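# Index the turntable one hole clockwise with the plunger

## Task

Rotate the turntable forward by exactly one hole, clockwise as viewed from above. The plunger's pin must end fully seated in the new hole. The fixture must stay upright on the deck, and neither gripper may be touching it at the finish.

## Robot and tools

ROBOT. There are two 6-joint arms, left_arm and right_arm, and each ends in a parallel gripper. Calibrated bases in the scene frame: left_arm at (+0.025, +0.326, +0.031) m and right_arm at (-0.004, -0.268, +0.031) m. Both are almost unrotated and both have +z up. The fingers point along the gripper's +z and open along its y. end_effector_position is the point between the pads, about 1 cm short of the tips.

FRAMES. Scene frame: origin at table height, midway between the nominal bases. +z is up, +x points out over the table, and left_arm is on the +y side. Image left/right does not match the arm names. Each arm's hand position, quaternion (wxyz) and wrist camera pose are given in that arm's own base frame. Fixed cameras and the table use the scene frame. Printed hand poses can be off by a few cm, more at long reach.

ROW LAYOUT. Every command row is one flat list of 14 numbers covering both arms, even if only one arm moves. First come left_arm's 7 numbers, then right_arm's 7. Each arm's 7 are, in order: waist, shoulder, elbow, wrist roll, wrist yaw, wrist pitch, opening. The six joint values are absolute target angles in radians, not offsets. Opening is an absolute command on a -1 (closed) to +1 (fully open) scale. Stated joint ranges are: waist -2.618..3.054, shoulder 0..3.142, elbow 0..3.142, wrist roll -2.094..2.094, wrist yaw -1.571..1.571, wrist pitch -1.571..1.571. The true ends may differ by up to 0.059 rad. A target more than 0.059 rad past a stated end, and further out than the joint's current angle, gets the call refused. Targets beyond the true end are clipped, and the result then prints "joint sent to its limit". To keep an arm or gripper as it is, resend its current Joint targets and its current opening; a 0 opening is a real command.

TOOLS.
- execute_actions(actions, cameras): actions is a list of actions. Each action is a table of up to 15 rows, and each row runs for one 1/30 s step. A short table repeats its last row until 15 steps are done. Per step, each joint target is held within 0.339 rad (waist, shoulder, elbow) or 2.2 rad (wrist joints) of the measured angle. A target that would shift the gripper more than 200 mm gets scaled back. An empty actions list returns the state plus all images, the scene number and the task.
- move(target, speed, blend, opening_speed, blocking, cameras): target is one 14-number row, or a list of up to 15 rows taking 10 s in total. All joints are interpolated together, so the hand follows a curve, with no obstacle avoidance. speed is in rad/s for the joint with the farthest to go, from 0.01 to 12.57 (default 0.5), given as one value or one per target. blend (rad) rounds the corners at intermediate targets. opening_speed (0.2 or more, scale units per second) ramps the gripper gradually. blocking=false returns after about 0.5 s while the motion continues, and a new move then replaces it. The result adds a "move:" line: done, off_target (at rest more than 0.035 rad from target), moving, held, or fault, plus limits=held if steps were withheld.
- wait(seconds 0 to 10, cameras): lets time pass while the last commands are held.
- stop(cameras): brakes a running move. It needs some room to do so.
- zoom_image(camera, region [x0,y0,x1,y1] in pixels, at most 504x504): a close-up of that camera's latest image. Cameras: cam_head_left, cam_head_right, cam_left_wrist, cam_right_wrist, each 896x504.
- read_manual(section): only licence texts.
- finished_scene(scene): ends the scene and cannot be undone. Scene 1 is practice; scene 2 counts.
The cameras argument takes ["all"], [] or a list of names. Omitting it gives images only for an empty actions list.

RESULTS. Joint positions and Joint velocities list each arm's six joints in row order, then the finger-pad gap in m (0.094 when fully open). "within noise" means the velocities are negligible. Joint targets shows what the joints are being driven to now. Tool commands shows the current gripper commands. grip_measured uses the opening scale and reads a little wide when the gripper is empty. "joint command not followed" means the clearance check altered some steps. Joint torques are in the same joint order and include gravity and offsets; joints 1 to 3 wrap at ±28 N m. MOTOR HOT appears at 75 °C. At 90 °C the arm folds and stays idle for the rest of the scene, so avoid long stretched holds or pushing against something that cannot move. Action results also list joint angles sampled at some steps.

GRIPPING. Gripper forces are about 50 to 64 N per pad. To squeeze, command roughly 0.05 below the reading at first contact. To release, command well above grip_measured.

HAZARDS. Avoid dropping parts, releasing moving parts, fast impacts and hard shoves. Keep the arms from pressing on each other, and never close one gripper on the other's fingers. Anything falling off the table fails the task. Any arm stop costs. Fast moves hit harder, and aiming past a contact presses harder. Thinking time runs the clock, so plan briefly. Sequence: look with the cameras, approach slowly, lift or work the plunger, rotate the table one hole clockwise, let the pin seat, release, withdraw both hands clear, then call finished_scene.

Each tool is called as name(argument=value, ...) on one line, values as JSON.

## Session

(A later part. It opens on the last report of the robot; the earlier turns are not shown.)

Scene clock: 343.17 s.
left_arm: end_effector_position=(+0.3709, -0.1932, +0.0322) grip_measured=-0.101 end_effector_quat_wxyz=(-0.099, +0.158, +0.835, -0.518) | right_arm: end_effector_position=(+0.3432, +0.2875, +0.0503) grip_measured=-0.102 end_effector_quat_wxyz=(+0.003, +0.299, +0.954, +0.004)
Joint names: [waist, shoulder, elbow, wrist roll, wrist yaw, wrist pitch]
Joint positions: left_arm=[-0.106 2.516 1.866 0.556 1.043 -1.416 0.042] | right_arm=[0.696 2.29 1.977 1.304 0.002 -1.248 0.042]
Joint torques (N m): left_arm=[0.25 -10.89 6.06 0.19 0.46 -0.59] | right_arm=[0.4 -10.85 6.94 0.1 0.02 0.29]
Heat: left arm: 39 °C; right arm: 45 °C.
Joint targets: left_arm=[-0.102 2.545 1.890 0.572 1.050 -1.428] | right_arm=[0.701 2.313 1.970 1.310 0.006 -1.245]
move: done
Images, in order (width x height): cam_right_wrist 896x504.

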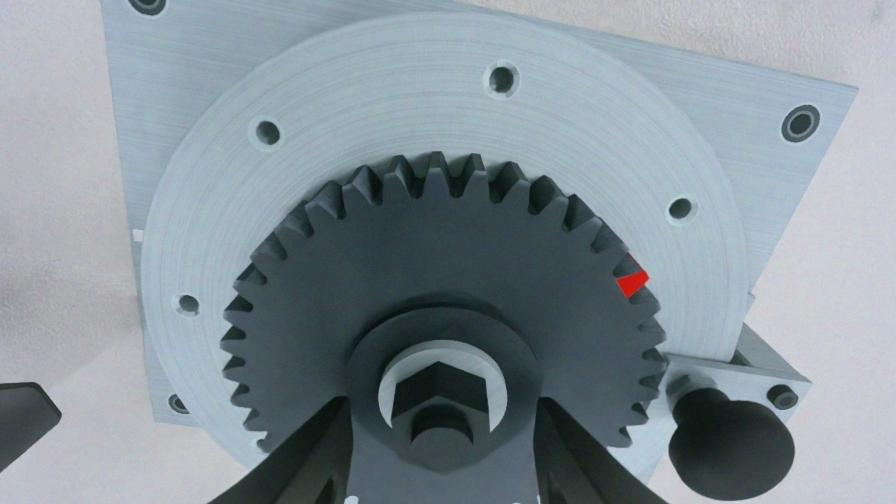

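move(target=[[-0.05, 2.40, 1.850, 0.572, 1.050, -1.500, 0.0, 0.701, 2.290, 2.180, 1.310, 0.006, -1.465, -0.1], [0.0, 2.15, 1.60, 0.5, 1.0, -1.40, 0.0, 0.65, 2.05, 2.15, 0.6, 0.0, -1.45, 0.0]], speed=[0.4, 0.7], blend=[0.03, 0], cameras=["cam_left_wrist", "cam_right_wrist", "cam_head_left"])

zoom_image(camera="cam_left_wrist", region=[350, 50, 650, 350])

zoom_image(camera="cam_right_wrist", region=[300, 150, 650, 500])

Scene clock: 359.70 s.
left_arm: end_effector_position=(+0.3413, -0.1507, +0.1007) grip_measured=-0.001 end_effector_quat_wxyz=(-0.061, +0.122, +0.857, -0.497) | right_arm: end_effector_position=(+0.3472, +0.2692, +0.1837) grip_measured=-0.002 end_effector_quat_wxyz=(+0.083, -0.024, +0.995, +0.060)
Joint names: [waist, shoulder, elbow, wrist roll, wrist yaw, wrist pitch]
Joint positions: left_arm=[-0.007 2.182 1.614 0.504 0.994 -1.42 0.047] | right_arm=[0.658 2.083 2.159 0.61 0.002 -1.442 0.047]
Joint torques (N m): left_arm=[0.51 -14.53 3.36 -0.04 0.46 -0.1] | right_arm=[-0.91 -13.68 6.79 -0.06 -0.04 0.54]
Heat: left arm: 40 °C; right arm: 46 °C.
Joint targets: left_arm=[0.000 2.150 1.600 0.500 1.000 -1.400] | right_arm=[0.650 2.050 2.150 0.600 0.000 -1.450]
move: done
Images, in order (width x height): cam_head_left 896x504, cam_left_wrist 896x504, cam_right_wrist 896x504.

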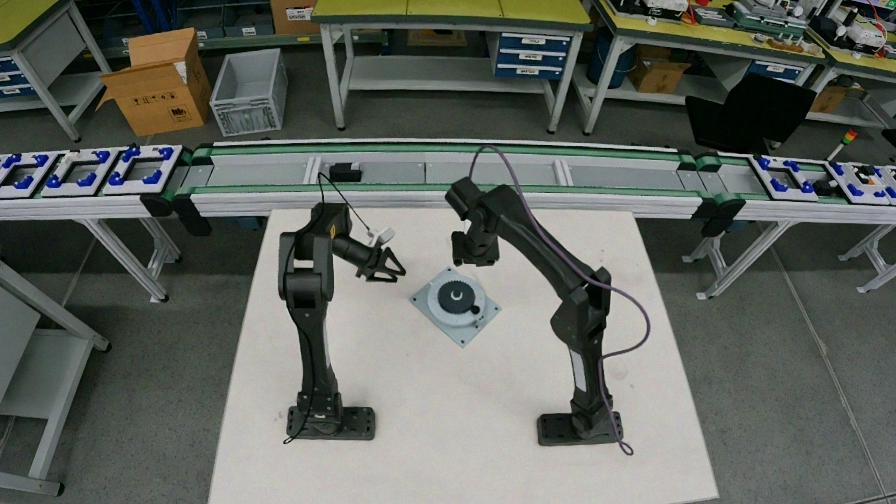

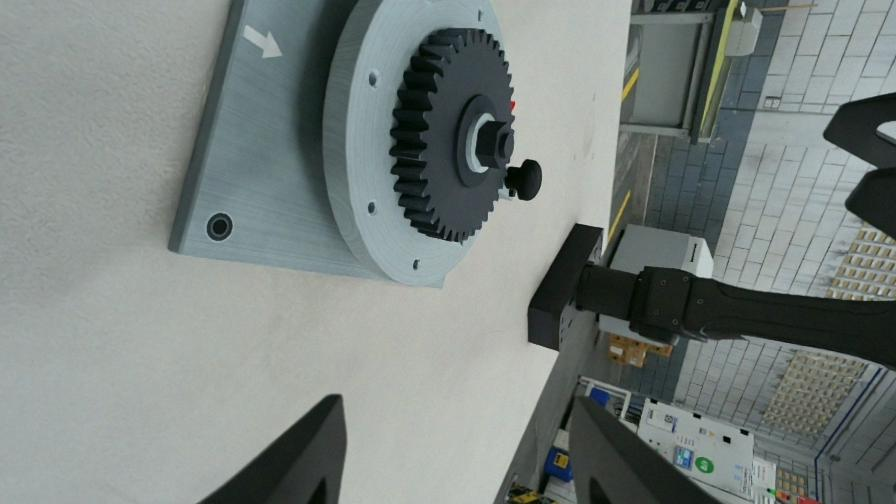

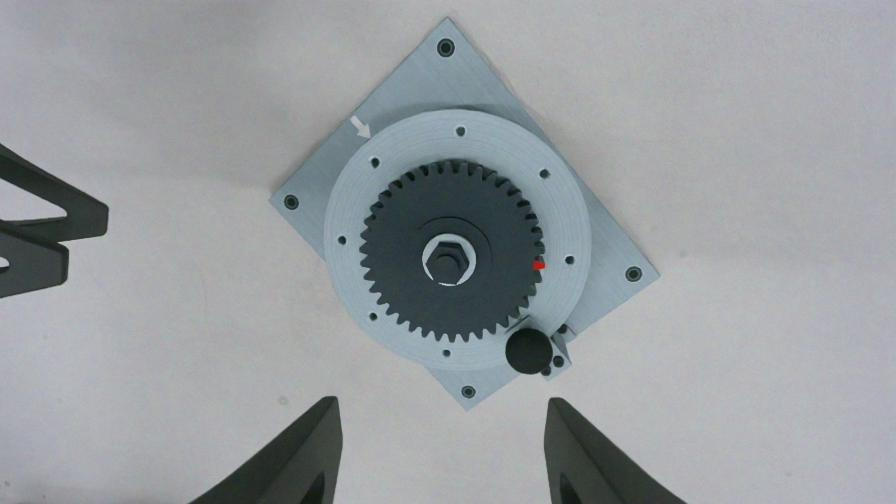

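Scaled by 1.680 from the camera's 896x504 image, which has a finer 1280x720 frame.

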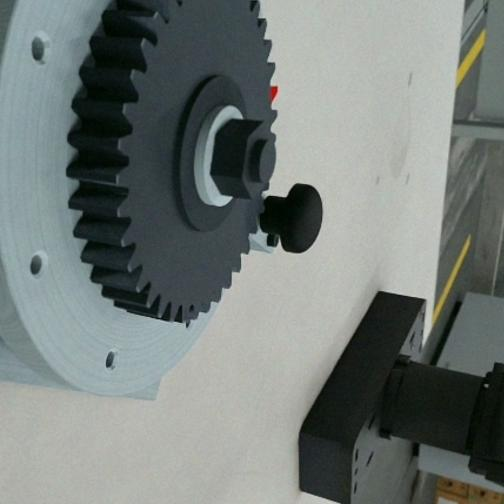

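Scaled by 1.440 from the camera's 896x504 image, which has a finer 1280x720 frame.

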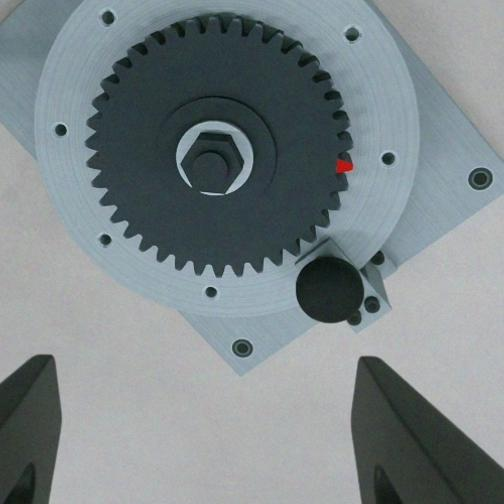

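execute_actions(actions=[])

Scene clock: 373.17 s.
left_arm: end_effector_position=(+0.3413, -0.1507, +0.1006) grip_measured=-0.001 end_effector_quat_wxyz=(-0.061, +0.122, +0.857, -0.497) | right_arm: end_effector_position=(+0.3472, +0.2692, +0.1837) grip_measured=-0.002 end_effector_quat_wxyz=(+0.083, -0.024, +0.995, +0.060)
Joint names: [waist, shoulder, elbow, wrist roll, wrist yaw, wrist pitch]
Joint positions: left_arm=[-0.007 2.182 1.614 0.504 0.994 -1.42 0.047] | right_arm=[0.658 2.083 2.159 0.609 0.002 -1.442 0.047]
Joint velocities: within noise
Joint torques (N m): left_arm=[0.5 -14.52 3.36 -0.03 0.45 -0.11] | right_arm=[-0.88 -13.65 6.79 -0.06 -0.04 0.52]
Heat: left arm: 41 °C; right arm: 46 °C.
Joint targets: left_arm=[0.000 2.150 1.600 0.500 1.000 -1.400] | right_arm=[0.650 2.050 2.150 0.600 0.000 -1.450]
Tool commands: left_gripper/opening=+0.0 right_gripper/opening=+0.0

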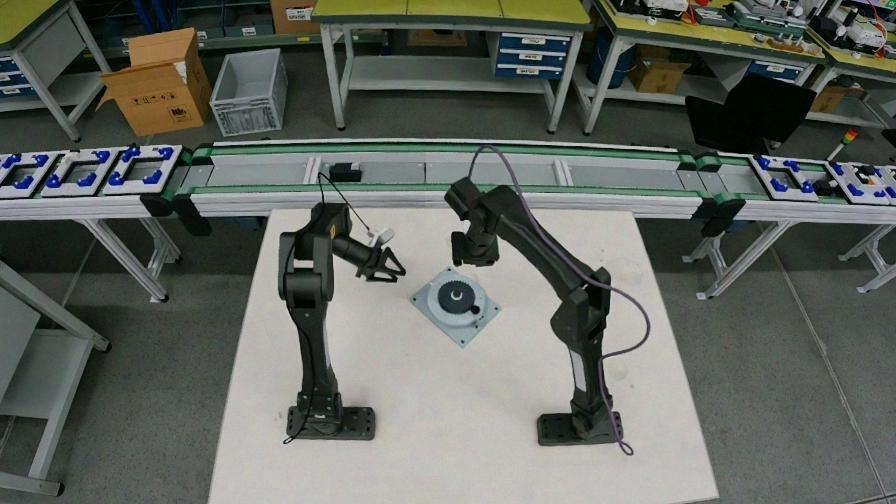

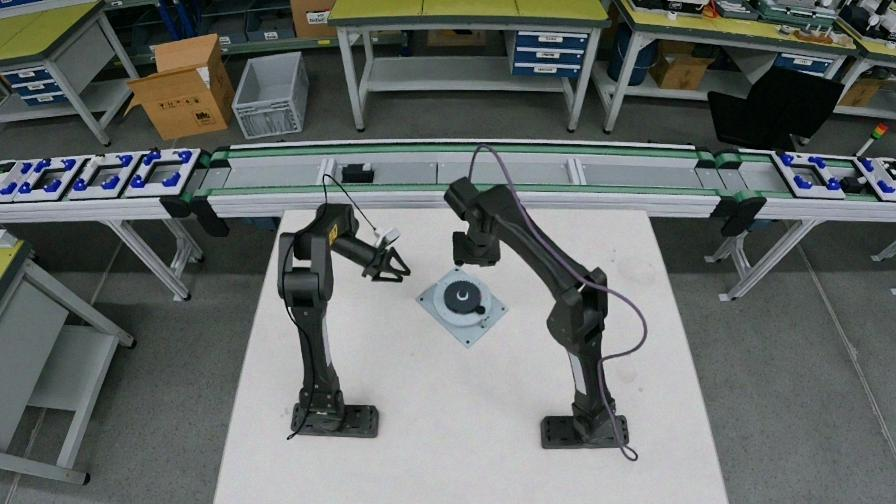

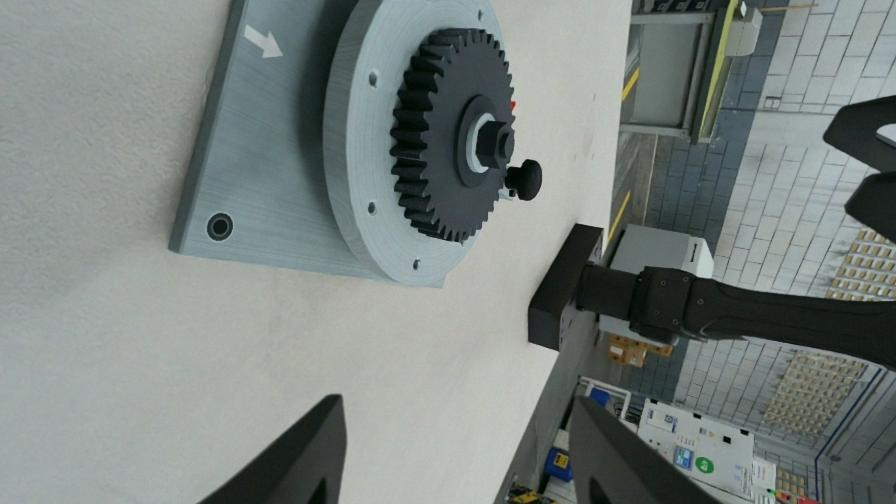

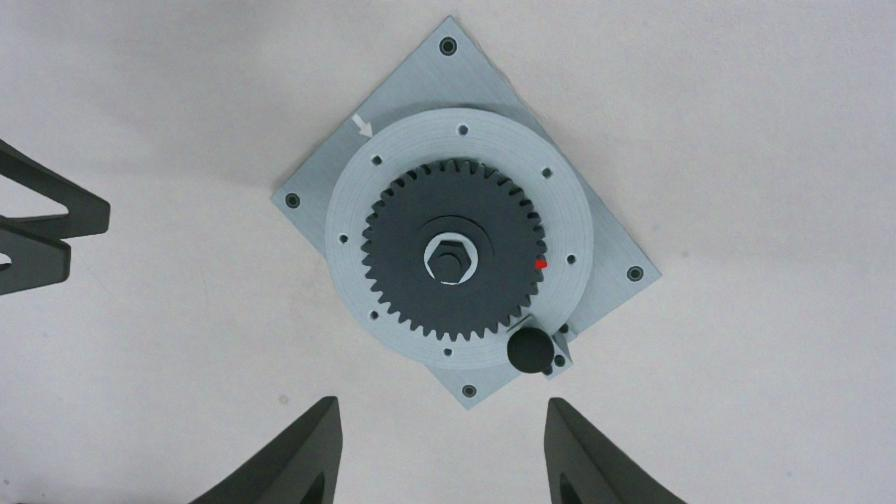

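finished_scene(scene=2)

The scene is finished: the task was done.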